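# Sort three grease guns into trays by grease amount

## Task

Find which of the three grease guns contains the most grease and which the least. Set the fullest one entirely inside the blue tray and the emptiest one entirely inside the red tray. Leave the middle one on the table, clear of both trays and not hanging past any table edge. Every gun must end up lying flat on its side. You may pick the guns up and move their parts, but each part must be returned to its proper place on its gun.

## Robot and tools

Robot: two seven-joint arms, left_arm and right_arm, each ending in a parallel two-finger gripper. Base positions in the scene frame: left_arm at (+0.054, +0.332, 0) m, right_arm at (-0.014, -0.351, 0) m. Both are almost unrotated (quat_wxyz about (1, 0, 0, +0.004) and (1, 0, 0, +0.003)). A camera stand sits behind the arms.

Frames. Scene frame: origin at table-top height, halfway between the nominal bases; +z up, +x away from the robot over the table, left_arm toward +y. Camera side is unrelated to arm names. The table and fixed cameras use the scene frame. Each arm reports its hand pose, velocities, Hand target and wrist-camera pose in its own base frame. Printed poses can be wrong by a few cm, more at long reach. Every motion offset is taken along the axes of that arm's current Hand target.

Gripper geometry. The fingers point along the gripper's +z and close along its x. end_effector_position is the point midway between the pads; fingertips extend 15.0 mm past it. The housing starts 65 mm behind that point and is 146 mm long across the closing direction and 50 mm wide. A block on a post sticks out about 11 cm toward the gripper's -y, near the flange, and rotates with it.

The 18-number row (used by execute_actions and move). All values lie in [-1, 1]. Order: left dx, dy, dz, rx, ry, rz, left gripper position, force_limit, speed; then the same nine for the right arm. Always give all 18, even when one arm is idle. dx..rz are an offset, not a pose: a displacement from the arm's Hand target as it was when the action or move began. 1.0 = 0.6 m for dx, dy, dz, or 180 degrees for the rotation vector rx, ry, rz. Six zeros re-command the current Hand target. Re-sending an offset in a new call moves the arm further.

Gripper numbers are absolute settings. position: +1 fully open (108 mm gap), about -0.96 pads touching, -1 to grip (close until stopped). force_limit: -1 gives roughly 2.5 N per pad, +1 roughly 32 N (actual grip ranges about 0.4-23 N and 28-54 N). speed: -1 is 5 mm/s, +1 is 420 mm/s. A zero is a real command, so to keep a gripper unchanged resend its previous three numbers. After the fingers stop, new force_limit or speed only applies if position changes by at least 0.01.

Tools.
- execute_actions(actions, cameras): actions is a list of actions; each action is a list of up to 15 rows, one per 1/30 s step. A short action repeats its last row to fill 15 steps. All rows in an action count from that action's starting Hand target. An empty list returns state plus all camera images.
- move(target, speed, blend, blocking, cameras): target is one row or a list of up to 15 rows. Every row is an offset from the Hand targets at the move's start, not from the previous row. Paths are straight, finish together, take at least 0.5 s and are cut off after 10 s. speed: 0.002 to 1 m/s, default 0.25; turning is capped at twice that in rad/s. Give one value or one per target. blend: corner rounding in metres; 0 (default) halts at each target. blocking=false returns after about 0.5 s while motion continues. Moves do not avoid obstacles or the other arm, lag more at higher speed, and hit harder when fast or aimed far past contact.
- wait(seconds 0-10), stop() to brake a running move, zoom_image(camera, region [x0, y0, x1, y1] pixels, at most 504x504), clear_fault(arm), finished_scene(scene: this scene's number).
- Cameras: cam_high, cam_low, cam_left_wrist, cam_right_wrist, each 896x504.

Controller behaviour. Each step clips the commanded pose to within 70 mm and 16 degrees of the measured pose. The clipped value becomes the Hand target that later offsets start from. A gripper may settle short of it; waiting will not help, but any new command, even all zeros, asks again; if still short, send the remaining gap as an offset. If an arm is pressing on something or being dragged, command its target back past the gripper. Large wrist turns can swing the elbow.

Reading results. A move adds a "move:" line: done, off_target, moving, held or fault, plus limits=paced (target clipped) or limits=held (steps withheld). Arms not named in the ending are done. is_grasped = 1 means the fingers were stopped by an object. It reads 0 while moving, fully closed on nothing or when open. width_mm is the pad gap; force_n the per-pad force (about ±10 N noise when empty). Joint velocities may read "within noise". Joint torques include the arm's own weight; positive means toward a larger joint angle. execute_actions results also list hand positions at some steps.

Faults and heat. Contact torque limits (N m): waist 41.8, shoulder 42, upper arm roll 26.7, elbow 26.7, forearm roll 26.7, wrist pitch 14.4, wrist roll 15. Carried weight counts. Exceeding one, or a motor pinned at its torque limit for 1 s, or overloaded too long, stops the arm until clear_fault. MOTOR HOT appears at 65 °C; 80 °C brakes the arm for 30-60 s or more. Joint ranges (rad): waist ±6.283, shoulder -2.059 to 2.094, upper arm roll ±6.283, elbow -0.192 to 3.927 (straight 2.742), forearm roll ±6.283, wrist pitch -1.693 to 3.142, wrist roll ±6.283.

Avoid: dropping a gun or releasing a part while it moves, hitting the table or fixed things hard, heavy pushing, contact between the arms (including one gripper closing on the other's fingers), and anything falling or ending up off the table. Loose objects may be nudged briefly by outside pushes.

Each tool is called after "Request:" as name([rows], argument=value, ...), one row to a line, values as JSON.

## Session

Request:
execute_actions(actions=[])

Scene clock: 0.00 s.
left_arm: end_effector_position=(+0.6763, +0.1061, +0.2299) width_mm=107.94 is_grasped=0 force_n=0.00 end_effector_quat_wxyz=(+0.505, +0.403, +0.682, +0.343) | right_arm: end_effector_position=(+0.2928, +0.2395, +0.3883) width_mm=107.99 is_grasped=0 force_n=0.00 end_effector_quat_wxyz=(-0.577, +0.627, +0.517, +0.080)
Joint positions: left_arm=[-0.25 0.383 0.448 1.214 -2.832 0.485 3.078] | right_arm=[0.495 -0.165 -0.412 1.025 1.017 1.82 1.001]
Joint velocities: within noise
Joint torques (N m): no reading
Motor temperatures (°C): left_arm=[33 32 32 38 31 32 32] | right_arm=[31 34 33 33 31 38 33]
Hand target: left_arm +0.6763, +0.1061, +0.2299; +0.505, +0.403, +0.682, +0.343 | right_arm +0.2928, +0.2395, +0.3883; -0.577, +0.627, +0.517, +0.080
Tool commands: left_gripper/position=+0.998 left_gripper/force_limit=+1.0 left_gripper/speed=+1.0 right_gripper/position=+1.0 right_gripper/force_limit=+1.0 right_gripper/speed=+1.0

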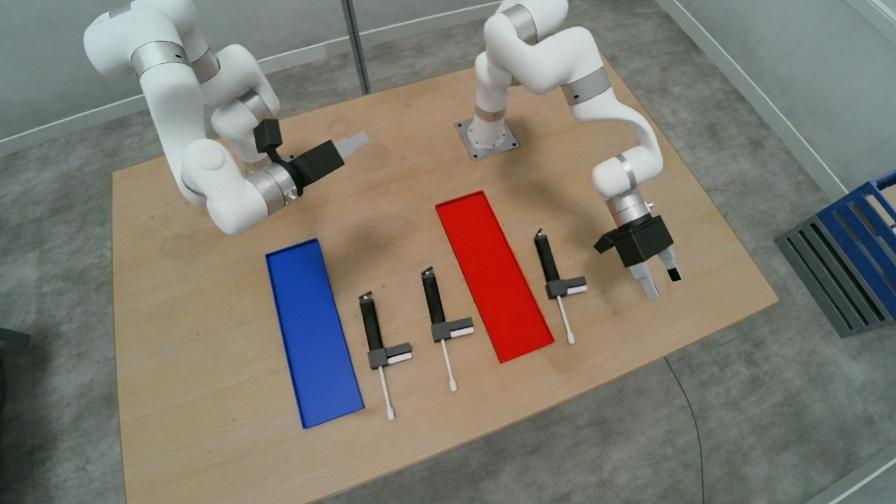

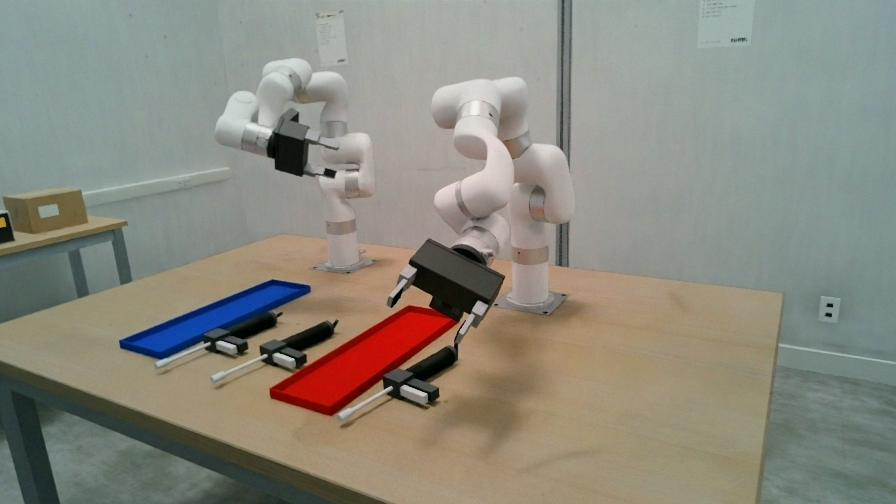

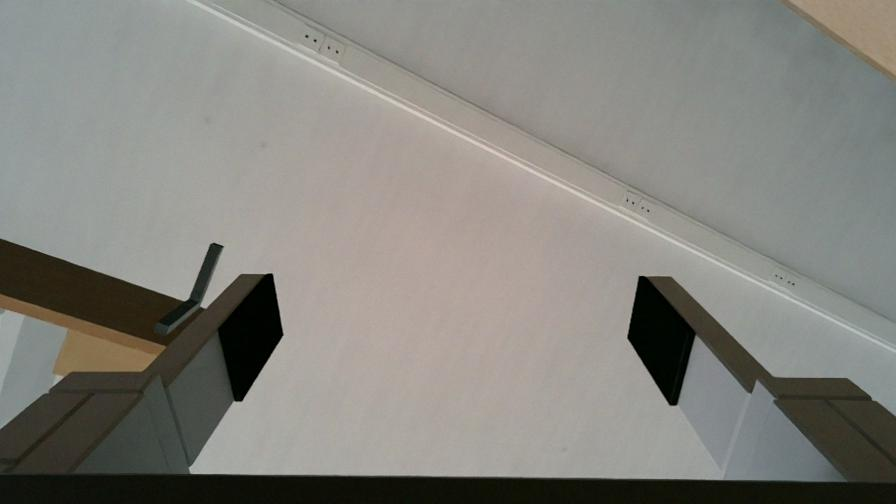

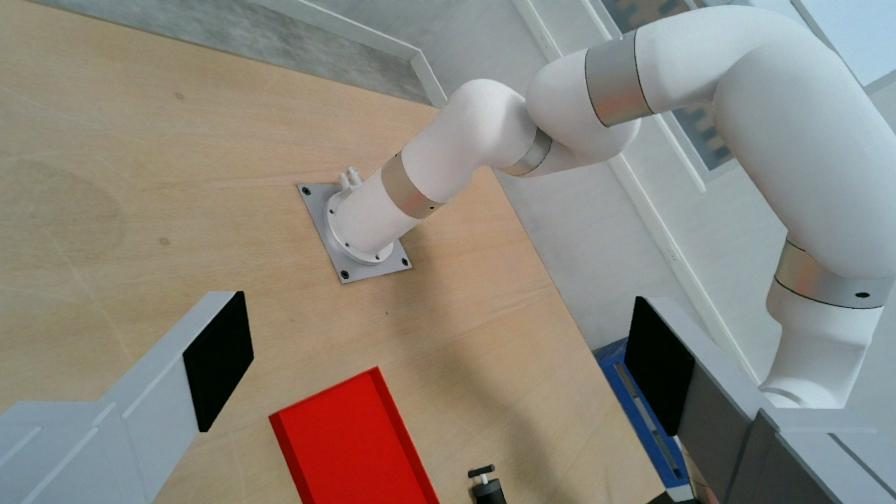

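Request:
move(target=[-0.214,-0.031,-0.351,-0.102,0.534,-0.683,0.998,0.5,0.5,-0.05,0.315,-0.271,-0.443,0.335,0.771,0.998,0.5,0.5], cameras=["cam_left_wrist","cam_right_wrist"], speed=0.7)

Scene clock: 6.83 s.
left_arm: end_effector_position=(+0.4901, -0.0298, +0.3203) width_mm=107.94 is_grasped=0 force_n=0.00 end_effector_quat_wxyz=(-0.009, +0.706, -0.708, -0.002) | right_arm: end_effector_position=(+0.5000, +0.1296, +0.2984) width_mm=107.90 is_grasped=0 force_n=0.00 end_effector_quat_wxyz=(+0.000, +0.707, -0.707, +0.000)
Joint positions: left_arm=[-0.581 0.036 0.523 1.406 -6.284 1.366 3.871] | right_arm=[0.051 0.13 0.218 1.463 -0.029 1.335 4.201]
Joint torques (N m): left_arm=[1.17 -23.79 -0.09 13.84 -0.58 -1.25 -0.36] | right_arm=[2.03 -26.07 1.57 28.33 -0.61 -1.9 0.2]
Hand target: left_arm +0.4904, -0.0298, +0.3203; +0.000, +0.707, -0.708, +0.000 | right_arm +0.5000, +0.1296, +0.2984; +0.000, +0.707, -0.707, +0.000
Off the commanded pose: left_arm 0.000 m, 1 deg | right_arm 0.000 m, 0 deg.
joint sent to its limit (left arm) — joint 5 (forearm roll), lower limit. The joint targets still meet the commanded pose.
move: done; limits=paced
Images, in order (width x height): cam_left_wrist 896x504, cam_right_wrist 896x504.

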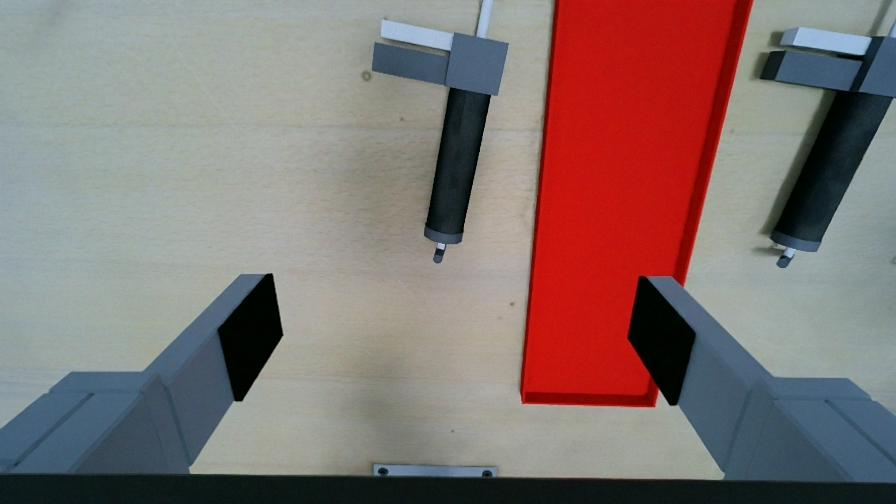

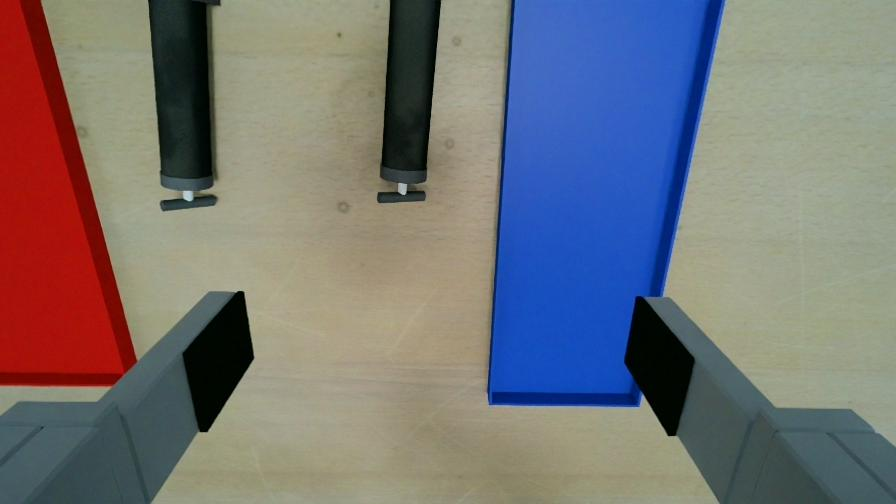

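Request:
move([
  [0.017,-0.011,0.33,0,0,0.0533,0.25,0.4,0.5,0,0,0,0,0,0,0.1,0.4,0.5],
  [0.017,-0.011,0.498,0,0,0.0533,0.25,0.4,0.5,0,0,0,0,0,0,0.1,0.4,0.5],
  [0.017,-0.011,0.498,0,0,0.0533,-1,0.5,-0.25,0,0,0,0,0,0,0.1,0.4,0.5],
  [0.017,-0.011,0.167,0,0,0.0533,-1,0.5,-0.25,0,0,0,0,0,0,0.1,0.4,0.5],
  [0.358,0.3173,0.167,0,0,-0.5,-1,0.5,-0.25,-0.283,0.213,0,0,0,0.5,0.1,0.4,0.5],
], speed=[0.35,0.25,0.25,0.35,0.5], blend=[0.04,0,0,0.03,0], cameras=["cam_left_wrist","cam_right_wrist"])

Scene clock: 16.60 s.
left_arm: end_effector_position=(+0.2997, -0.2443, +0.2200) width_mm=35.51 is_grasped=1 force_n=39.13 end_effector_quat_wxyz=(+0.000, +1.000, -0.001, +0.000) | right_arm: end_effector_position=(+0.3721, +0.2993, +0.2984) width_mm=58.50 is_grasped=0 force_n=0.00 end_effector_quat_wxyz=(+0.000, +0.000, +1.000, +0.000)
Joint positions: left_arm=[-0.678 -0.269 -0.006 0.804 -6.284 1.073 1.675] | right_arm=[0.281 -0.007 0.395 1.302 0.003 1.308 6.173]
Joint torques (N m): left_arm=[-0.7 -23.8 0.59 14.31 0.28 -1.67 -0.41] | right_arm=[2.15 -22.07 0.64 28.4 -0.65 -1.84 0.42]
Hand target: left_arm +0.2997, -0.2443, +0.2200; +0.000, +1.000, -0.001, +0.000 | right_arm +0.3721, +0.2993, +0.2984; +0.000, +0.000, +1.000, +0.000
Off the commanded pose: left_arm 0.000 m, 0 deg | right_arm 0.000 m, 0 deg.
joint sent to its limit (left arm) — joint 5 (forearm roll), lower limit. The joint targets still meet the commanded pose.
move: done; blend cut to 0 m at target 1
Images, in order (width x height): cam_left_wrist 896x504, cam_right_wrist 896x504.

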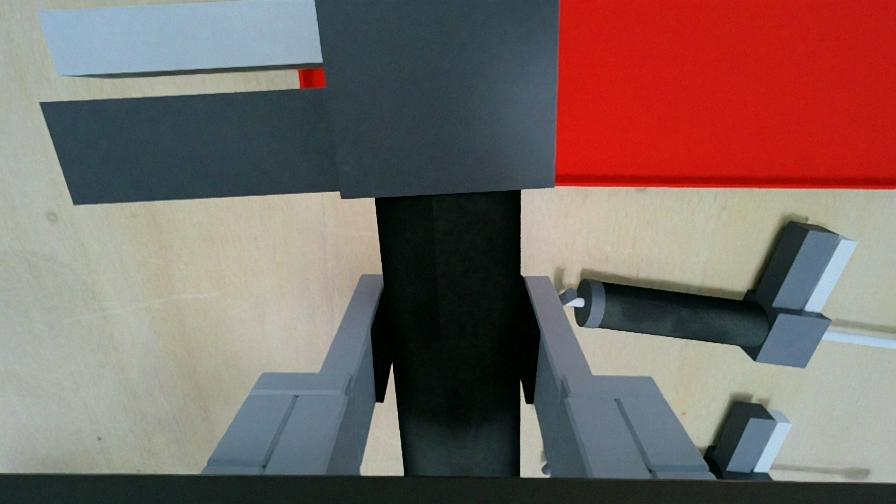

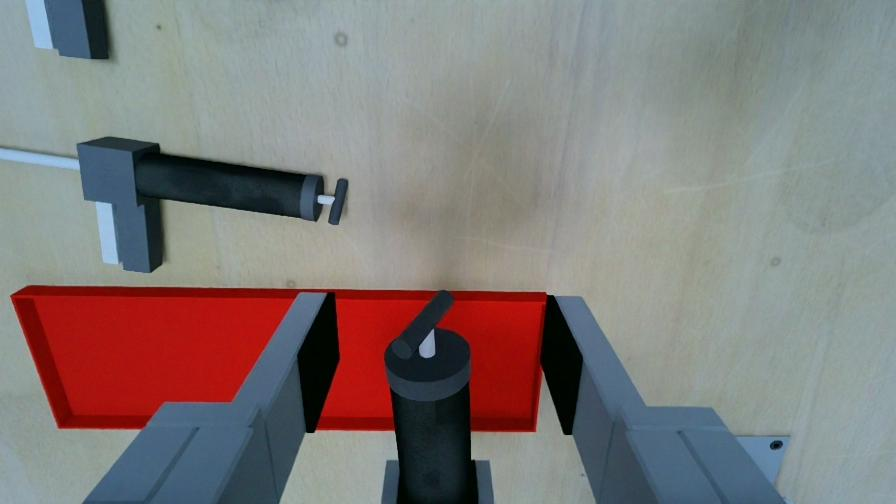

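Request:
move([
  [0,0,0,0,0,0,-1,0.5,-0.25,-0.019,0.063,0.07,0,0,0,0.1,0.4,0.5],
  [0,0,0,0,0,0,-1,0.5,-0.25,-0.019,0.063,0.135,0,0,0,0.1,0.4,0.5],
  [0,0,0,0,0,0,-1,0.5,-0.25,-0.019,0.063,0.135,0,0,0,-1,0.3,-0.3],
  [0,0,0,0,0,0,-1,0.5,-0.25,-0.019,0.013,0.135,0,0,0,-1,0.3,-0.3],
], speed=[0.25,0.2,0.25,0.07], cameras=["cam_right_wrist"])

Scene clock: 20.13 s.
left_arm: end_effector_position=(+0.2997, -0.2443, +0.2199) width_mm=36.08 is_grasped=1 force_n=27.81 end_effector_quat_wxyz=(+0.000, +1.000, -0.001, +0.000) | right_arm: end_effector_position=(+0.3835, +0.3072, +0.2174) width_mm=8.31 is_grasped=1 force_n=27.38 end_effector_quat_wxyz=(+0.000, +0.000, +1.000, +0.000)
Joint positions: left_arm=[-0.678 -0.269 -0.005 0.804 -6.284 1.073 1.675] | right_arm=[0.285 0.087 0.403 1.171 -0.038 1.091 6.201]
Joint torques (N m): left_arm=[-3.03 -24.47 -2.05 13.88 0.84 -0.57 1.46] | right_arm=[-7.04 -24.52 -4.31 27.29 -1.35 -3.85 -0.23]
Hand target: left_arm +0.2997, -0.2443, +0.2200; +0.000, +1.000, -0.001, +0.000 | right_arm +0.3835, +0.3071, +0.2174; +0.000, +0.000, +1.000, +0.000
Off the commanded pose: left_arm 0.000 m, 0 deg | right_arm 0.000 m, 0 deg.
move: done
Images, in order (width x height): cam_right_wrist 896x504.

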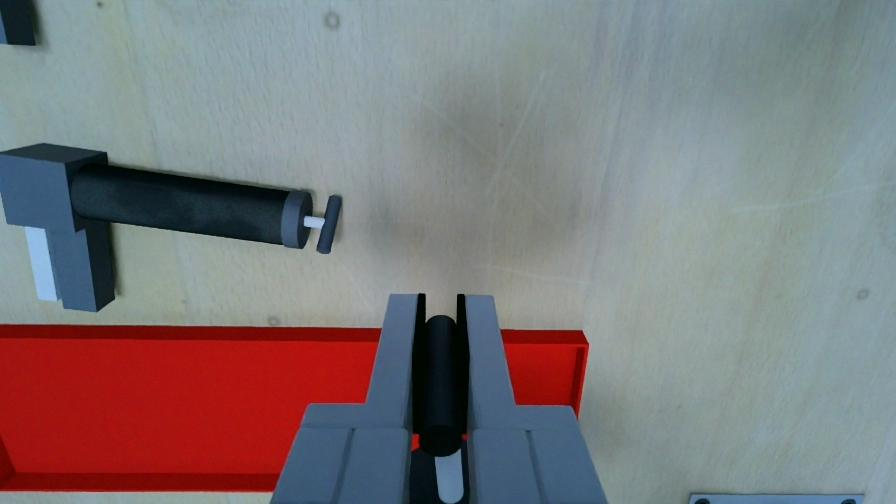

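Request:
move(target=[0,0,0,0,0,0,-1,0.5,-0.25,0,-0.025,0,0,0,0,-1,0.3,-0.3], speed=0.06, cameras=["cam_right_wrist","cam_left_wrist"])

Scene clock: 21.40 s.
left_arm: end_effector_position=(+0.2997, -0.2443, +0.2200) width_mm=36.08 is_grasped=1 force_n=24.42 end_effector_quat_wxyz=(+0.000, +1.000, -0.001, +0.000) | right_arm: end_effector_position=(+0.3835, +0.2922, +0.2174) width_mm=8.31 is_grasped=1 force_n=27.12 end_effector_quat_wxyz=(+0.000, +0.000, +1.000, +0.000)
Joint positions: left_arm=[-0.679 -0.269 -0.005 0.804 -6.284 1.073 1.675] | right_arm=[0.268 0.054 0.39 1.134 -0.023 1.084 6.166]
Joint torques (N m): left_arm=[-2.64 -24.81 -1.21 13.93 1.26 -0.7 1.2] | right_arm=[-5.82 -23.95 -3.31 25.97 -0.74 -3.06 -0.33]
Hand target: left_arm +0.2997, -0.2443, +0.2200; +0.000, +1.000, -0.001, +0.000 | right_arm +0.3835, +0.2921, +0.2174; +0.000, +0.000, +1.000, +0.000
Off the commanded pose: left_arm 0.000 m, 0 deg | right_arm 0.000 m, 0 deg.
move: done
Images, in order (width x height): cam_left_wrist 896x504, cam_right_wrist 896x504.

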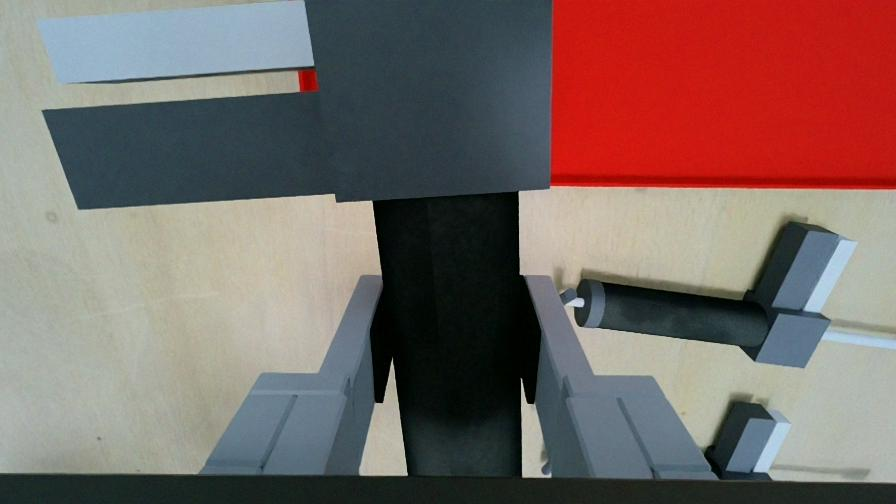

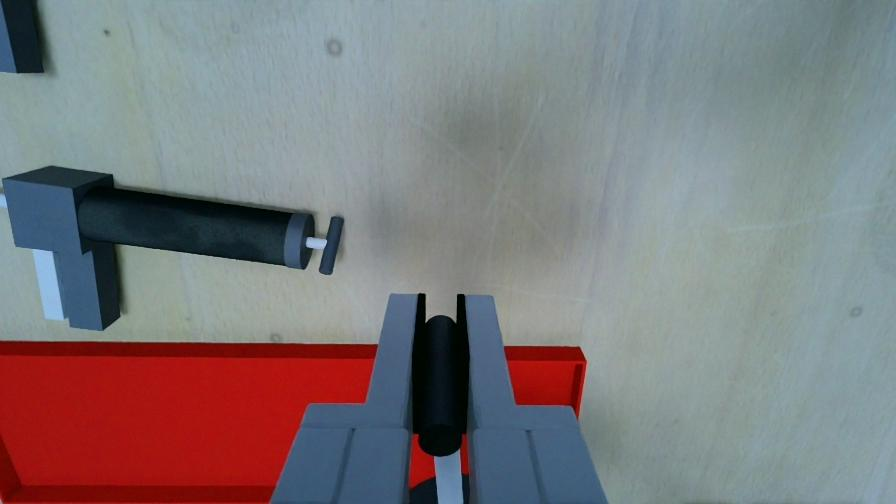

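Request:
move(target=[0,0,0,0,0,0,-1,0.5,-0.25,-0.002,-0.022,0,0,0,0,-1,0.3,-0.3], speed=0.06)

Request:
move(target=[0,0,0,0,0,0,-1,0.5,-0.25,-0.002,-0.02,0,0,0,0,-1,0.3,-0.3], speed=0.06, cameras=["cam_right_wrist","cam_left_wrist"])

Scene clock: 22.60 s.
left_arm: end_effector_position=(+0.2997, -0.2443, +0.2200) width_mm=36.08 is_grasped=1 force_n=25.18 end_effector_quat_wxyz=(+0.000, +1.000, -0.001, +0.000) | right_arm: end_effector_position=(+0.3847, +0.2790, +0.2174) width_mm=8.31 is_grasped=1 force_n=27.13 end_effector_quat_wxyz=(+0.000, +0.000, +1.000, +0.000)
Joint positions: left_arm=[-0.679 -0.269 -0.005 0.804 -6.284 1.073 1.675] | right_arm=[0.253 0.03 0.378 1.108 -0.012 1.08 6.134]
Joint torques (N m): left_arm=[-1.74 -24.88 -1.23 13.91 1.14 -0.67 1.08] | right_arm=[-5.07 -23.42 -3.57 25.77 -0.88 -3.2 -0.47]
Hand target: left_arm +0.2997, -0.2443, +0.2200; +0.000, +1.000, -0.001, +0.000 | right_arm +0.3847, +0.2789, +0.2174; +0.000, +0.000, +1.000, +0.000
Off the commanded pose: left_arm 0.000 m, 0 deg | right_arm 0.000 m, 0 deg.
move: done

Scene clock: 23.40 s.
left_arm: end_effector_position=(+0.2997, -0.2443, +0.2200) width_mm=36.08 is_grasped=1 force_n=26.38 end_effector_quat_wxyz=(+0.000, +1.000, -0.001, +0.000) | right_arm: end_effector_position=(+0.3859, +0.2670, +0.2174) width_mm=8.31 is_grasped=1 force_n=27.22 end_effector_quat_wxyz=(+0.000, +0.000, +1.000, +0.000)
Joint positions: left_arm=[-0.679 -0.269 -0.005 0.804 -6.284 1.073 1.675] | right_arm=[0.24 0.009 0.366 1.085 -0.004 1.076 6.105]
Joint torques (N m): left_arm=[5.29 -20.9 3.74 9.7 3.94 1.97 0.81] | right_arm=[-18.06 -23.18 -15.24 20.88 -4.57 -0.57 -0.27]
Hand target: left_arm +0.2997, -0.2443, +0.2200; +0.000, +1.000, -0.001, +0.000 | right_arm +0.3859, +0.2669, +0.2174; +0.000, +0.000, +1.000, +0.000
Off the commanded pose: left_arm 0.000 m, 0 deg | right_arm 0.000 m, 0 deg.
move: done
Images, in order (width x height): cam_left_wrist 896x504, cam_right_wrist 896x504.

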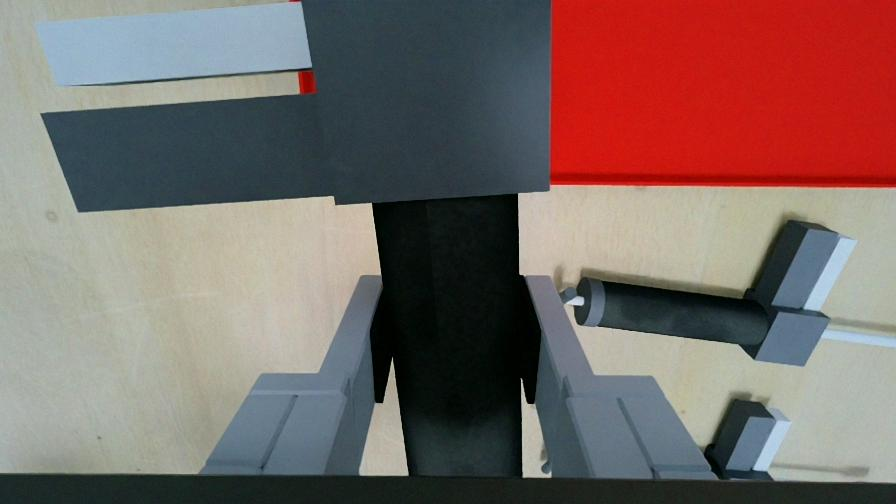

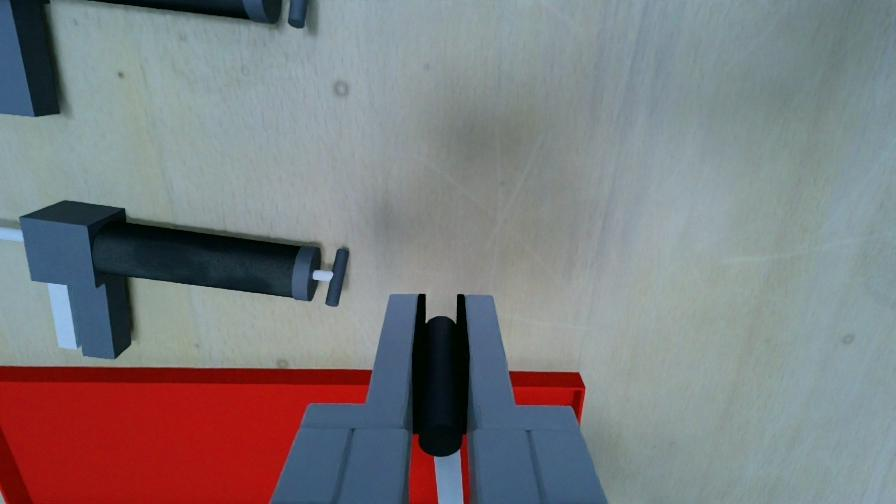

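Request:
move([
  [0,0,0,0,0,0,-1,0.5,-0.25,0.004,0.095,0,0,0,0,-0.98,-0.5,-0.3],
  [0,0,0,0,0,0,-1,0.5,-0.25,0.004,0.118,0,0,0,0,-0.98,-0.5,-0.3],
  [0,0,0,0,0,0,-1,0.5,-0.25,0.004,0.118,0,0,0,0,0.1,0.4,0.3],
  [0,0,0,0,0,0,-1,0.5,-0.25,0.004,0.06,-0.14,0,0,0,0.1,0.4,0.3],
], speed=[0.12,0.04,0.2,0.3], cameras=["cam_right_wrist"])

Scene clock: 27.23 s.
left_arm: end_effector_position=(+0.2997, -0.2443, +0.2200) width_mm=35.36 is_grasped=1 force_n=23.44 end_effector_quat_wxyz=(+0.000, +1.000, -0.001, +0.000) | right_arm: end_effector_position=(+0.3835, +0.3029, +0.3013) width_mm=58.49 is_grasped=0 force_n=0.00 end_effector_quat_wxyz=(+0.000, +0.000, +1.000, +0.000)
Joint positions: left_arm=[-0.679 -0.269 -0.005 0.804 -6.284 1.073 1.675] | right_arm=[0.276 0.034 0.4 1.354 -0.014 1.323 6.176]
Joint torques (N m): left_arm=[0.58 -22.39 0.56 14.38 1.26 -1.39 0.37] | right_arm=[-2.25 -24.78 -0.18 28.4 0.47 -1.94 -0.31]
Hand target: left_arm +0.2997, -0.2443, +0.2200; +0.000, +1.000, -0.001, +0.000 | right_arm +0.3835, +0.3029, +0.3014; +0.000, +0.000, +1.000, +0.000
Off the commanded pose: left_arm 0.000 m, 0 deg | right_arm 0.000 m, 0 deg.
move: done
Images, in order (width x height): cam_right_wrist 896x504.

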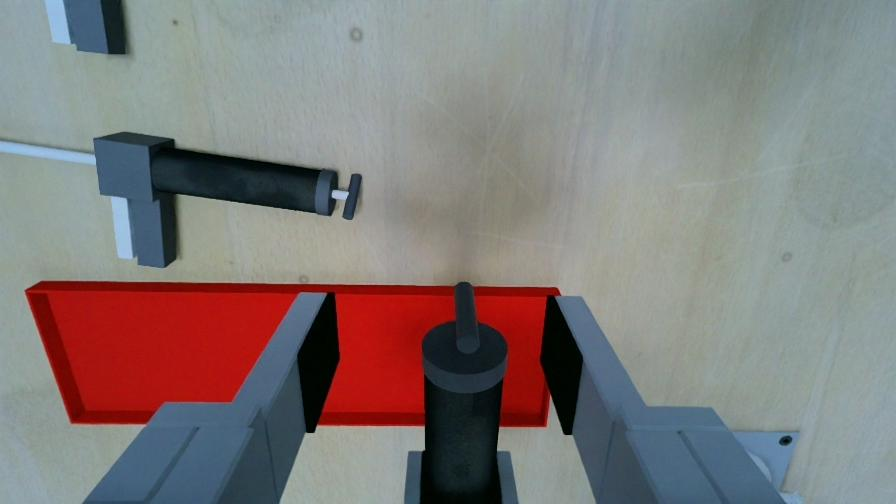

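Request:
move([
  [-0.2767,0.081,0,0,0,0,-1,0.5,-0.25,-0.0275,-0.47,0,0,0,0,0.1,0.4,0.3],
  [-0.2767,0.081,0.328,0,0,0,-1,0.5,-0.25,-0.0275,-0.47,0,0,0,0,0.1,0.4,0.3],
  [-0.2767,0.081,0.328,0,0,0,0.3,0.4,0.2,-0.0275,-0.47,0,0,0,0,0.1,0.4,0.3],
  [-0.2767,0.081,0.1,0,0,0,0.3,0.4,0.2,-0.0275,-0.47,0,0,0,0,0.1,0.4,0.3],
  [0.33,0.185,0.05,0,0,0.532,0.3,0.4,0.2,-0.0275,-0.47,0,0,0,0,0.1,0.4,0.3],
], speed=[0.4,0.2,0.2,0.35,0.5], blend=[0.02,0,0,0.05,0], cameras=["cam_left_wrist","cam_high"])

Scene clock: 34.17 s.
left_arm: end_effector_position=(+0.4975, -0.3556, +0.1900) width_mm=69.50 is_grasped=0 force_n=0.00 end_effector_quat_wxyz=(+0.000, -0.670, +0.742, +0.000) | right_arm: end_effector_position=(+0.4001, +0.0209, +0.3013) width_mm=58.49 is_grasped=0 force_n=0.00 end_effector_quat_wxyz=(+0.000, +0.000, +1.000, +0.000)
Joint positions: left_arm=[-0.623 0.512 0.003 1.692 -6.284 1.18 3.409] | right_arm=[0.005 -0.266 0.042 1.042 0.011 1.308 5.539]
Joint torques (N m): left_arm=[1.13 -40.25 -0.42 13.71 -0.36 -1.19 0.39] | right_arm=[-2.46 -16.49 -0.34 28.49 0.37 -2.09 -0.12]
Hand target: left_arm +0.4975, -0.3556, +0.1900; +0.000, -0.670, +0.742, +0.000 | right_arm +0.4001, +0.0209, +0.3013; +0.000, +0.000, +1.000, +0.000
Off the commanded pose: left_arm 0.000 m, 0 deg | right_arm 0.000 m, 0 deg.
joint sent to its limit (left arm) — joint 5 (forearm roll), lower limit. The joint targets still meet the commanded pose.
move: done
Images, in order (width x height): cam_high 896x504, cam_left_wrist 896x504.

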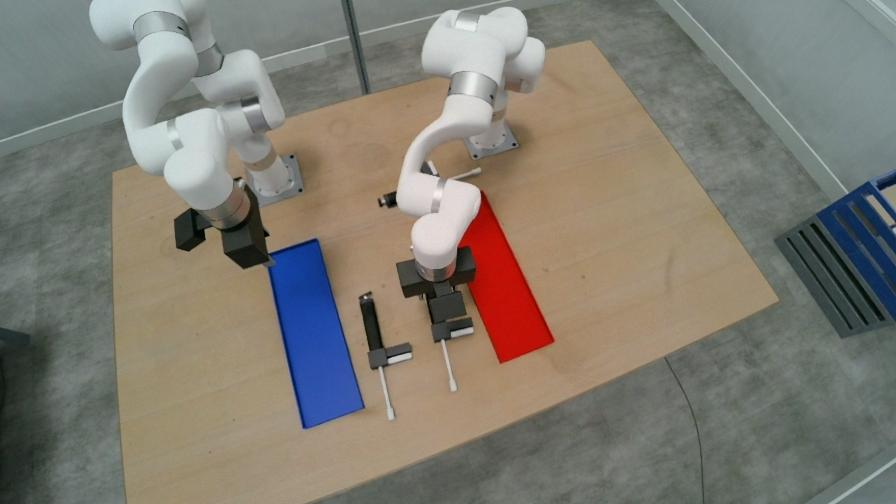

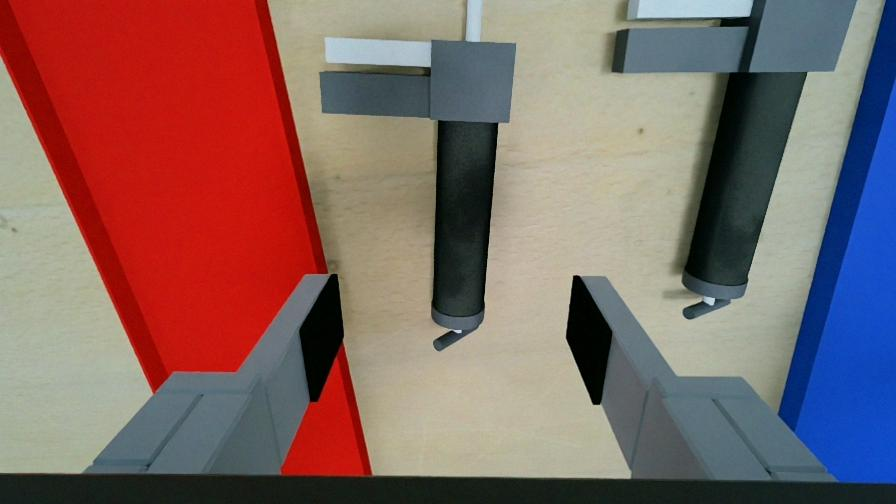

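Request:
move([
  [0.015,-0.025,0.281,0,0,0,0.3,0.4,0.2,0,0,0,0,0,0,0.1,0.4,0.3],
  [0.015,-0.025,0.281,0,0,0,-1,0.5,-0.25,0,0,0,0,0,0,0.1,0.4,0.3],
  [0.015,-0.025,-0.05,0,0,0,-1,0.5,-0.25,0,0,0,0,0,0,0.1,0.4,0.3],
  [-0.15,0.346,-0.05,0,0,-0.532,-1,0.5,-0.25,0.035,0.4685,0,0,0,0,0.1,0.4,0.3],
], speed=[0.25,0.25,0.35,0.5], blend=[0,0,0.03,0], cameras=["cam_right_wrist"])

Scene clock: 40.00 s.
left_arm: end_effector_position=(+0.3002, -0.2449, +0.2200) width_mm=35.11 is_grasped=1 force_n=40.95 end_effector_quat_wxyz=(+0.000, +1.000, -0.001, +0.000) | right_arm: end_effector_position=(+0.3790, +0.3020, +0.3014) width_mm=58.49 is_grasped=0 force_n=0.00 end_effector_quat_wxyz=(+0.000, +0.000, +1.000, +0.000)
Joint positions: left_arm=[-0.678 -0.266 -0.006 0.806 -6.284 1.073 1.675] | right_arm=[0.258 0.019 0.419 1.338 -0.008 1.32 6.176]
Joint torques (N m): left_arm=[-0.8 -24.32 0.72 14.48 -0.42 -1.68 -0.47] | right_arm=[2.03 -21.97 1.04 28.31 -0.6 -1.83 0.37]
Hand target: left_arm +0.3002, -0.2449, +0.2200; +0.000, +1.000, -0.001, +0.000 | right_arm +0.3790, +0.3020, +0.3014; +0.000, +0.000, +1.000, +0.000
Off the commanded pose: left_arm 0.000 m, 0 deg | right_arm 0.000 m, 0 deg.
joint sent to its limit (left arm) — joint 5 (forearm roll), lower limit. The joint targets still meet the commanded pose.
move: done
Images, in order (width x height): cam_right_wrist 896x504.

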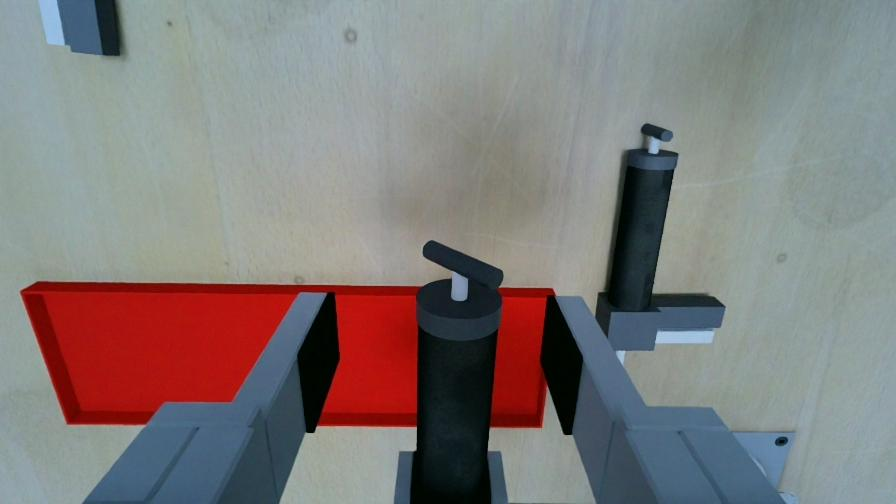

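Request:
move([
  [0,0,0,0,0,0,-1,0.5,-0.25,0.0128,0.009,0.07,0,0,0,0.1,0.4,0.3],
  [0,0,0,0,0,0,-1,0.5,-0.25,0.0128,0.009,0.14,0,0,0,0.1,0.4,0.3],
  [0,0,0,0,0,0,-1,0.5,-0.25,0.0128,0.009,0.14,0,0,0,-1,0.3,-0.4],
  [0,0,0,0,0,0,-1,0.5,-0.25,0.0128,-0.041,0.14,0,0,0,-1,0.3,-0.4],
], speed=[0.25,0.2,0.25,0.07], cameras=["cam_right_wrist"])

Scene clock: 43.50 s.
left_arm: end_effector_position=(+0.3002, -0.2449, +0.2200) width_mm=35.11 is_grasped=1 force_n=39.43 end_effector_quat_wxyz=(+0.000, +1.000, -0.001, +0.000) | right_arm: end_effector_position=(+0.3713, +0.2775, +0.2173) width_mm=8.14 is_grasped=1 force_n=37.51 end_effector_quat_wxyz=(+0.000, +0.000, +1.000, +0.000)
Joint positions: left_arm=[-0.678 -0.267 -0.006 0.806 -6.284 1.073 1.675] | right_arm=[0.239 -0.011 0.402 1.063 0.005 1.074 6.135]
Joint torques (N m): left_arm=[-0.68 -20.79 -0.31 13.87 0.6 -0.82 0.54] | right_arm=[-4.67 -22.77 -2.6 26.25 -0.38 -2.9 -0.23]
Hand target: left_arm +0.3002, -0.2449, +0.2200; +0.000, +1.000, -0.001, +0.000 | right_arm +0.3713, +0.2774, +0.2174; +0.000, +0.000, +1.000, +0.000
Off the commanded pose: left_arm 0.000 m, 0 deg | right_arm 0.000 m, 0 deg.
move: done
Images, in order (width x height): cam_right_wrist 896x504.

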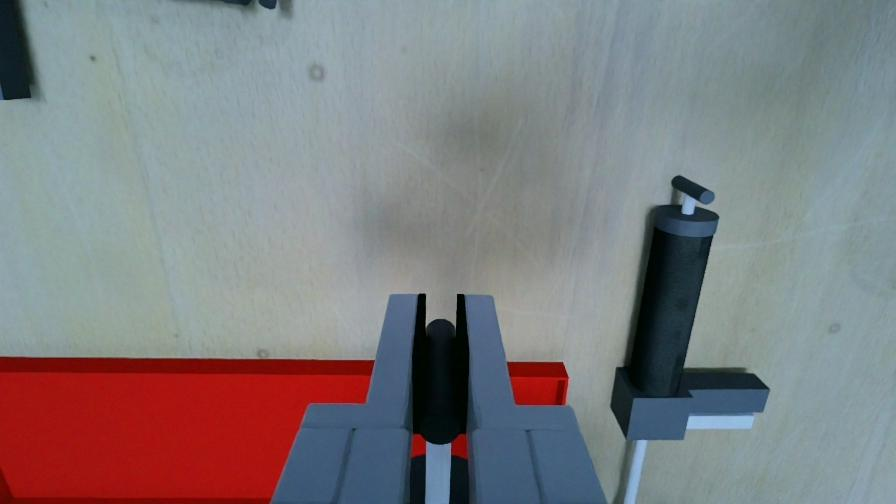

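Held, 30 mm free. Continue.

Request:
move(target=[0,0,0,0,0,0,-1,0.5,-0.25,0,-0.03,0,0,0,0,-1,0.3,-0.4], speed=0.07)

Request:
move(target=[0,0,0,0,0,0,-1,0.5,-0.25,0,-0.02,0,0,0,0,-1,0.3,-0.4], speed=0.06)

Scene clock: 44.73 s.
left_arm: end_effector_position=(+0.3002, -0.2449, +0.2200) width_mm=35.11 is_grasped=1 force_n=39.21 end_effector_quat_wxyz=(+0.000, +1.000, -0.001, +0.000) | right_arm: end_effector_position=(+0.3713, +0.2595, +0.2173) width_mm=8.14 is_grasped=1 force_n=37.52 end_effector_quat_wxyz=(+0.000, +0.000, +1.000, +0.000)
Joint positions: left_arm=[-0.678 -0.267 -0.006 0.806 -6.284 1.073 1.675] | right_arm=[0.222 -0.048 0.382 1.025 0.021 1.069 6.091]
Joint torques (N m): left_arm=[-0.94 -20.69 -0.51 13.83 0.63 -0.87 0.64] | right_arm=[-4.63 -22 -2.93 26.15 -0.23 -3.05 -0.16]
Hand target: left_arm +0.3002, -0.2449, +0.2200; +0.000, +1.000, -0.001, +0.000 | right_arm +0.3713, +0.2594, +0.2174; +0.000, +0.000, +1.000, +0.000
Off the commanded pose: left_arm 0.000 m, 0 deg | right_arm 0.000 m, 0 deg.
move: done

Scene clock: 45.53 s.
left_arm: end_effector_position=(+0.3002, -0.2449, +0.2200) width_mm=35.11 is_grasped=1 force_n=39.09 end_effector_quat_wxyz=(+0.000, +1.000, -0.001, +0.000) | right_arm: end_effector_position=(+0.3713, +0.2475, +0.2173) width_mm=8.14 is_grasped=1 force_n=37.52 end_effector_quat_wxyz=(+0.000, +0.000, +1.000, +0.000)
Joint positions: left_arm=[-0.678 -0.267 -0.006 0.806 -6.284 1.073 1.675] | right_arm=[0.211 -0.072 0.369 1 0.03 1.067 6.062]
Joint torques (N m): left_arm=[-1.07 -20.7 -0.55 13.86 0.64 -0.99 0.6] | right_arm=[-4.54 -22.36 -3.11 26.6 -0.45 -3.27 -0.43]
Hand target: left_arm +0.3002, -0.2449, +0.2200; +0.000, +1.000, -0.001, +0.000 | right_arm +0.3713, +0.2474, +0.2173; +0.000, +0.000, +1.000, +0.000
Off the commanded pose: left_arm 0.000 m, 0 deg | right_arm 0.000 m, 0 deg.
move: done

Request:
move(target=[0,0,0,0,0,0,-1,0.5,-0.25,0,-0.015,0,0,0,0,-1,0.3,-0.4], speed=0.06)

Request:
move(target=[0,0,0,0,0,0,-1,0.5,-0.25,0,-0.013,0,0,0,0,-1,0.3,-0.4], speed=0.06, cameras=["cam_right_wrist"])

Scene clock: 46.60 s.
left_arm: end_effector_position=(+0.3002, -0.2449, +0.2200) width_mm=35.11 is_grasped=1 force_n=39.02 end_effector_quat_wxyz=(+0.000, +1.000, -0.001, +0.000) | right_arm: end_effector_position=(+0.3713, +0.2385, +0.2173) width_mm=8.14 is_grasped=1 force_n=37.51 end_effector_quat_wxyz=(+0.000, +0.000, +1.000, +0.000)
Joint positions: left_arm=[-0.678 -0.267 -0.006 0.806 -6.284 1.073 1.675] | right_arm=[0.203 -0.089 0.358 0.983 0.036 1.066 6.04]
Joint torques (N m): left_arm=[-1.05 -20.75 -0.54 13.78 0.68 -1 0.56] | right_arm=[-4.67 -21.64 -3.51 26.44 -0.37 -3.02 -0.22]
Hand target: left_arm +0.3002, -0.2449, +0.2200; +0.000, +1.000, -0.001, +0.000 | right_arm +0.3713, +0.2384, +0.2173; +0.000, +0.000, +1.000, +0.000
Off the commanded pose: left_arm 0.000 m, 0 deg | right_arm 0.000 m, 0 deg.
move: done

Scene clock: 47.33 s.
left_arm: end_effector_position=(+0.3002, -0.2449, +0.2200) width_mm=35.11 is_grasped=1 force_n=38.96 end_effector_quat_wxyz=(+0.000, +1.000, -0.001, +0.000) | right_arm: end_effector_position=(+0.3714, +0.2307, +0.2173) width_mm=8.14 is_grasped=1 force_n=37.51 end_effector_quat_wxyz=(+0.000, +0.000, +1.000, +0.000)
Joint positions: left_arm=[-0.678 -0.267 -0.006 0.806 -6.284 1.073 1.675] | right_arm=[0.196 -0.103 0.349 0.968 0.04 1.065 6.021]
Joint torques (N m): left_arm=[-1.07 -20.54 -0.63 13.89 0.62 -1.05 0.55] | right_arm=[-4.56 -21.33 -3.32 26.64 -0.44 -3.11 -0.16]
Hand target: left_arm +0.3002, -0.2449, +0.2200; +0.000, +1.000, -0.001, +0.000 | right_arm +0.3714, +0.2306, +0.2173; +0.000, +0.000, +1.000, +0.000
Off the commanded pose: left_arm 0.000 m, 0 deg | right_arm 0.000 m, 0 deg.
move: done
Images, in order (width x height): cam_right_wrist 896x504.

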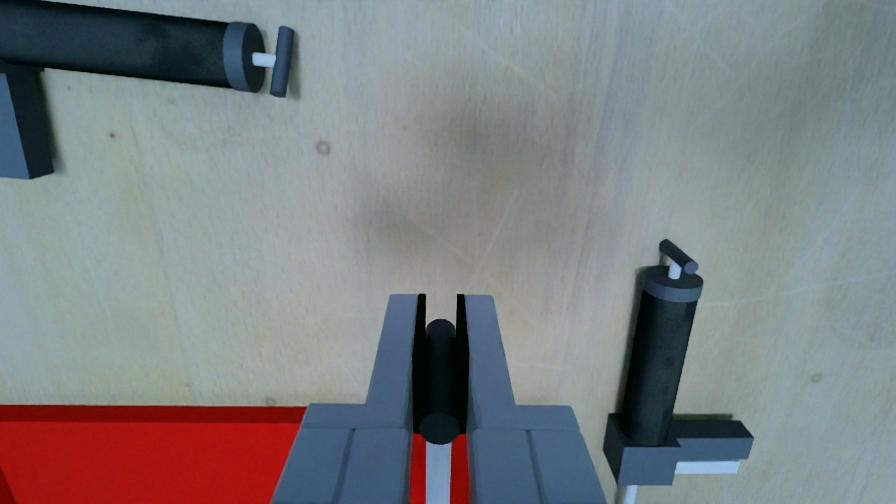

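Request:
move([
  [0,0,0,0,0,0,-1,0.5,-0.25,0,0.1,0,0,0,0,-0.98,-0.5,-0.3],
  [0,0,0,0,0,0,-1,0.5,-0.25,0,0.1295,0,0,0,0,-0.98,-0.5,-0.3],
  [0,0,0,0,0,0,-1,0.5,-0.25,0,0.1295,0,0,0,0,0.1,0.4,0.3],
  [0,0,0,0,0,0,-1,0.5,-0.25,0,0.118,-0.14,0,0,0,0.1,0.4,0.3],
], speed=[0.15,0.04,0.2,0.3], cameras=["cam_right_wrist"])

Scene clock: 52.10 s.
left_arm: end_effector_position=(+0.3002, -0.2449, +0.2200) width_mm=35.11 is_grasped=1 force_n=40.98 end_effector_quat_wxyz=(+0.000, +1.000, -0.001, +0.000) | right_arm: end_effector_position=(+0.3713, +0.3014, +0.3013) width_mm=58.49 is_grasped=0 force_n=0.00 end_effector_quat_wxyz=(+0.000, +0.000, +1.000, +0.000)
Joint positions: left_arm=[-0.678 -0.267 -0.006 0.806 -6.284 1.073 1.675] | right_arm=[0.258 -0.005 0.423 1.313 0.002 1.317 6.178]
Joint torques (N m): left_arm=[1.33 -23.54 0.2 14.51 0.7 -1.43 -0.43] | right_arm=[-2.3 -21.73 -0.32 28.31 -0.71 -1.84 0.34]
Hand target: left_arm +0.3002, -0.2449, +0.2200; +0.000, +1.000, -0.001, +0.000 | right_arm +0.3713, +0.3014, +0.3014; +0.000, +0.000, +1.000, +0.000
Off the commanded pose: left_arm 0.000 m, 0 deg | right_arm 0.000 m, 0 deg.
move: done
Images, in order (width x height): cam_right_wrist 896x504.

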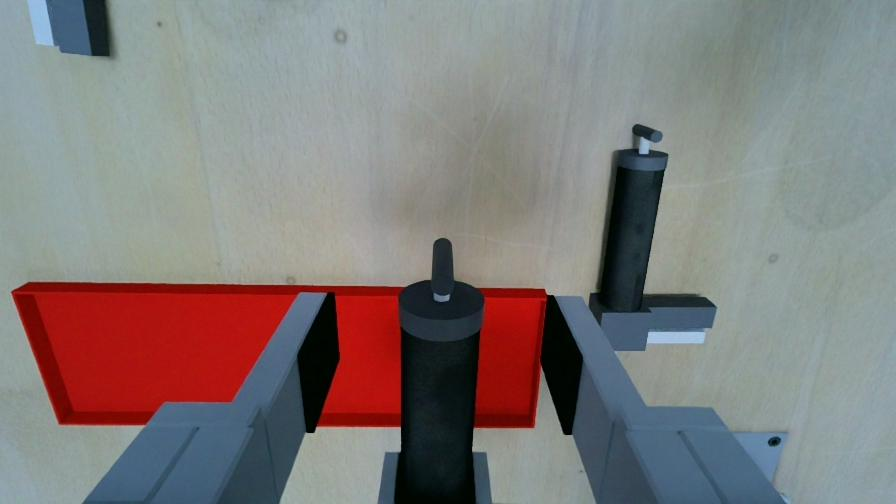

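Request:
move([
  [0,0,0,0,0,0,-1,0.5,-0.25,-0.048,-0.47,0,0,0,0,0.3,0.4,0.3],
  [0.0713,0.2585,0,0,0,0.5,-1,0.5,-0.25,-0.048,-0.47,0,0,0,0,0.3,0.4,0.3],
  [0.0713,0.2585,0.329,0,0,0.5,-1,0.5,-0.25,-0.048,-0.47,0,0,0,0,0.3,0.4,0.3],
  [0.0713,0.2585,0.329,0,0,0.5,0.25,0.4,0.2,-0.048,-0.47,0,0,0,0,0.3,0.4,0.3],
  [0.0713,0.2585,0.05,0,0,0.5,0.25,0.4,0.2,-0.048,-0.47,0,0,0,0,0.3,0.4,0.3],
], speed=[0.5,0.45,0.2,0.2,0.4], blend=[0.06,0,0,0,0])

Request:
move([
  [-0.5,-0.2,-0.23,0,0,-0.5,0.25,0.4,0.2,0,0,0,0,0,0,0.3,0.4,0.3],
  [-0.5,-0.2,-0.23,0,0,-0.5,0.25,0.4,0.2,-0.026,0.439,0.25,0,0,-0.5,0.3,0.4,0.3],
], speed=[0.5,0.5], blend=[0.06,0], cameras=["cam_left_wrist","cam_right_wrist"])

Scene clock: 59.50 s.
left_arm: end_effector_position=(+0.3427, -0.4000, +0.1899) width_mm=66.74 is_grasped=0 force_n=0.00 end_effector_quat_wxyz=(+0.000, +0.707, -0.708, +0.000) | right_arm: end_effector_position=(+0.4002, +0.0194, +0.3013) width_mm=69.49 is_grasped=0 force_n=0.00 end_effector_quat_wxyz=(+0.000, +0.000, +1.000, +0.000)
Joint positions: left_arm=[-0.8 0.221 -0.068 1.269 -6.266 1.049 3.054] | right_arm=[-0.011 -0.266 0.052 1.042 0.014 1.308 5.533]
Joint torques (N m): left_arm=[1.3 -35.84 -0.64 13.28 -0.59 -1.21 0.39] | right_arm=[-2.76 -16.56 -0.47 28.35 0.5 -1.68 0.01]
Hand target: left_arm +0.3427, -0.4001, +0.1899; +0.000, +0.707, -0.708, +0.000 | right_arm +0.4002, +0.0194, +0.3013; +0.000, +0.000, +1.000, +0.000
Off the commanded pose: left_arm 0.000 m, 0 deg | right_arm 0.000 m, 0 deg.
move: done; limits=paced

Scene clock: 63.27 s.
left_arm: end_effector_position=(+0.4632, -0.1003, +0.3280) width_mm=66.75 is_grasped=0 force_n=0.00 end_effector_quat_wxyz=(+0.000, +1.000, -0.001, +0.000) | right_arm: end_effector_position=(+0.4158, +0.2829, +0.1514) width_mm=69.50 is_grasped=0 force_n=0.00 end_effector_quat_wxyz=(+0.000, +0.707, -0.707, +0.000)
Joint positions: left_arm=[-0.472 -0.019 0.256 1.373 -6.278 1.391 2.14] | right_arm=[0.308 0.2 0.304 1.113 -0.074 0.923 4.578]
Joint torques (N m): left_arm=[1.25 -24.6 0.22 13.75 -0.58 -1.31 -0.31] | right_arm=[2.06 -26.03 2.53 26.67 -0.63 -2.26 -0.32]
Hand target: left_arm +0.4632, -0.1003, +0.3280; +0.000, +1.000, -0.001, +0.000 | right_arm +0.4157, +0.2829, +0.1514; +0.000, +0.707, -0.707, +0.000
Off the commanded pose: left_arm 0.000 m, 0 deg | right_arm 0.000 m, 0 deg.
move: done
Images, in order (width x height): cam_left_wrist 896x504, cam_right_wrist 896x504.

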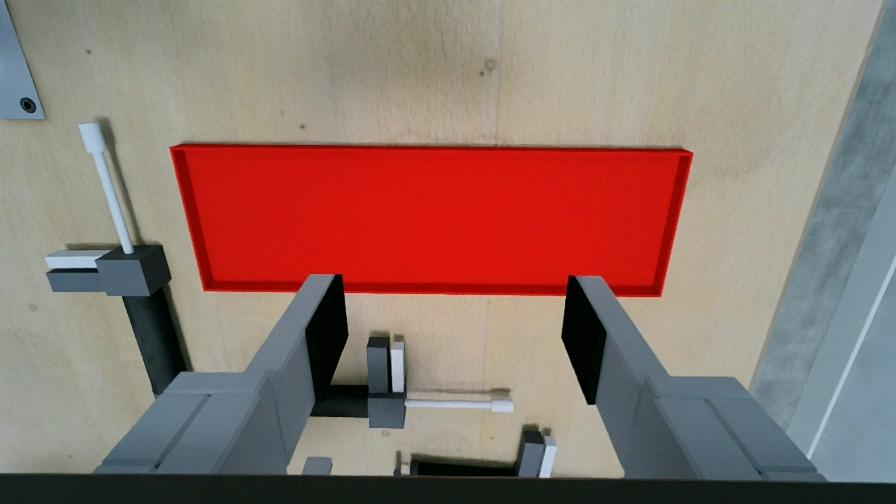

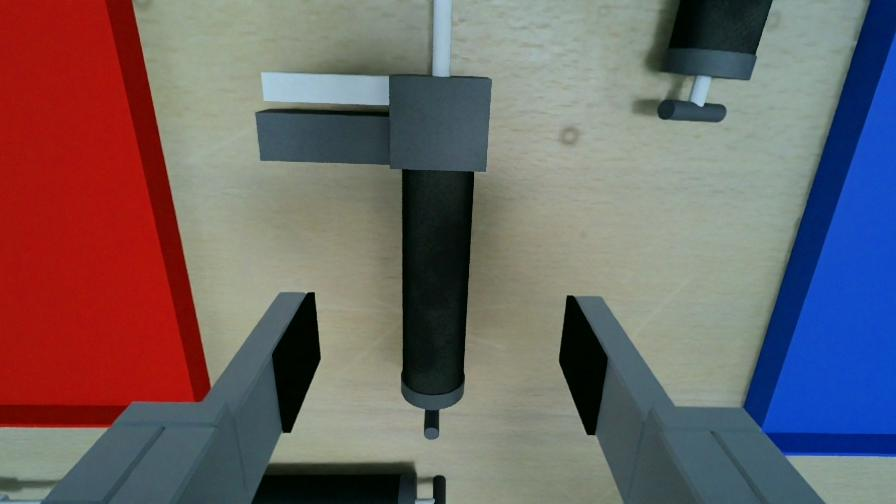

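Request:
move([
  [0,0,0,0,0,0,0.25,0.4,0.2,-0.008,0,0.216,0,0,0,0.3,0.4,0.3],
  [0,0,0,0,0,0,0.25,0.4,0.2,-0.008,0,0.216,0,0,0,-1,0.5,-0.25],
  [0,0,0,0,0,0,0.25,0.4,0.2,-0.008,0,-0.03,0,0,0,-1,0.5,-0.25],
  [-0.271,0.383,0.047,0,0,0,0.25,0.4,0.2,0.522,0.04,-0.03,0,0,0,-1,0.5,-0.25],
], speed=[0.25,0.25,0.35,0.45], blend=[0,0,0.03,0], cameras=["cam_right_wrist"])

Scene clock: 67.67 s.
left_arm: end_effector_position=(+0.3002, -0.3298, +0.2997) width_mm=66.75 is_grasped=0 force_n=0.00 end_effector_quat_wxyz=(+0.000, +1.000, -0.001, +0.000) | right_arm: end_effector_position=(+0.3919, -0.0303, +0.1693) width_mm=35.20 is_grasped=1 force_n=34.99 end_effector_quat_wxyz=(+0.000, +0.707, -0.707, +0.000)
Joint positions: left_arm=[-0.815 -0.113 -0.017 1.189 -6.284 1.302 1.527] | right_arm=[-0.036 -0.183 -0.04 0.732 -0.009 0.915 3.856]
Joint torques (N m): left_arm=[-0.69 -22.53 0.51 13.75 -0.23 -1.46 -0.44] | right_arm=[-2.44 -20.03 -0.42 30.55 0.7 -2.6 -0.34]
Hand target: left_arm +0.3002, -0.3298, +0.2997; +0.000, +1.000, -0.001, +0.000 | right_arm +0.3919, -0.0303, +0.1693; +0.000, +0.707, -0.707, +0.000
Off the commanded pose: left_arm 0.000 m, 0 deg | right_arm 0.000 m, 0 deg.
joint sent to its limit (left arm) — joint 5 (forearm roll), lower limit. The joint targets still meet the commanded pose.
move: done; limits=paced
Images, in order (width x height): cam_right_wrist 896x504.

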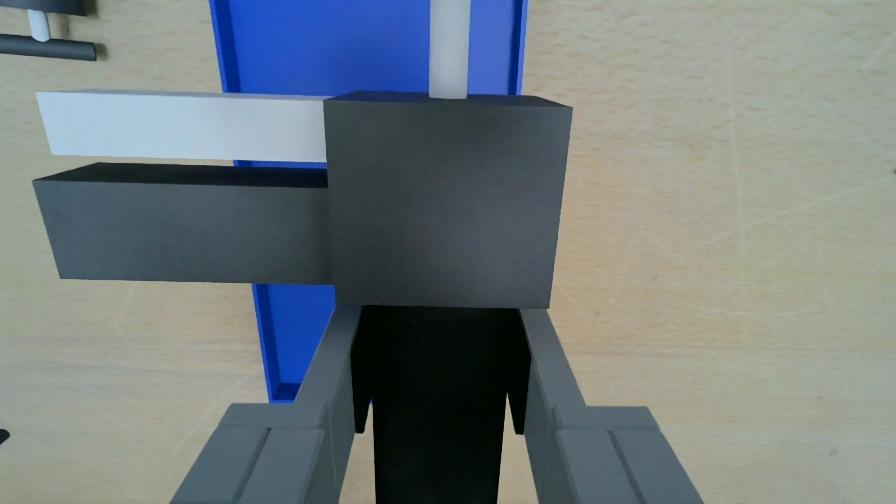

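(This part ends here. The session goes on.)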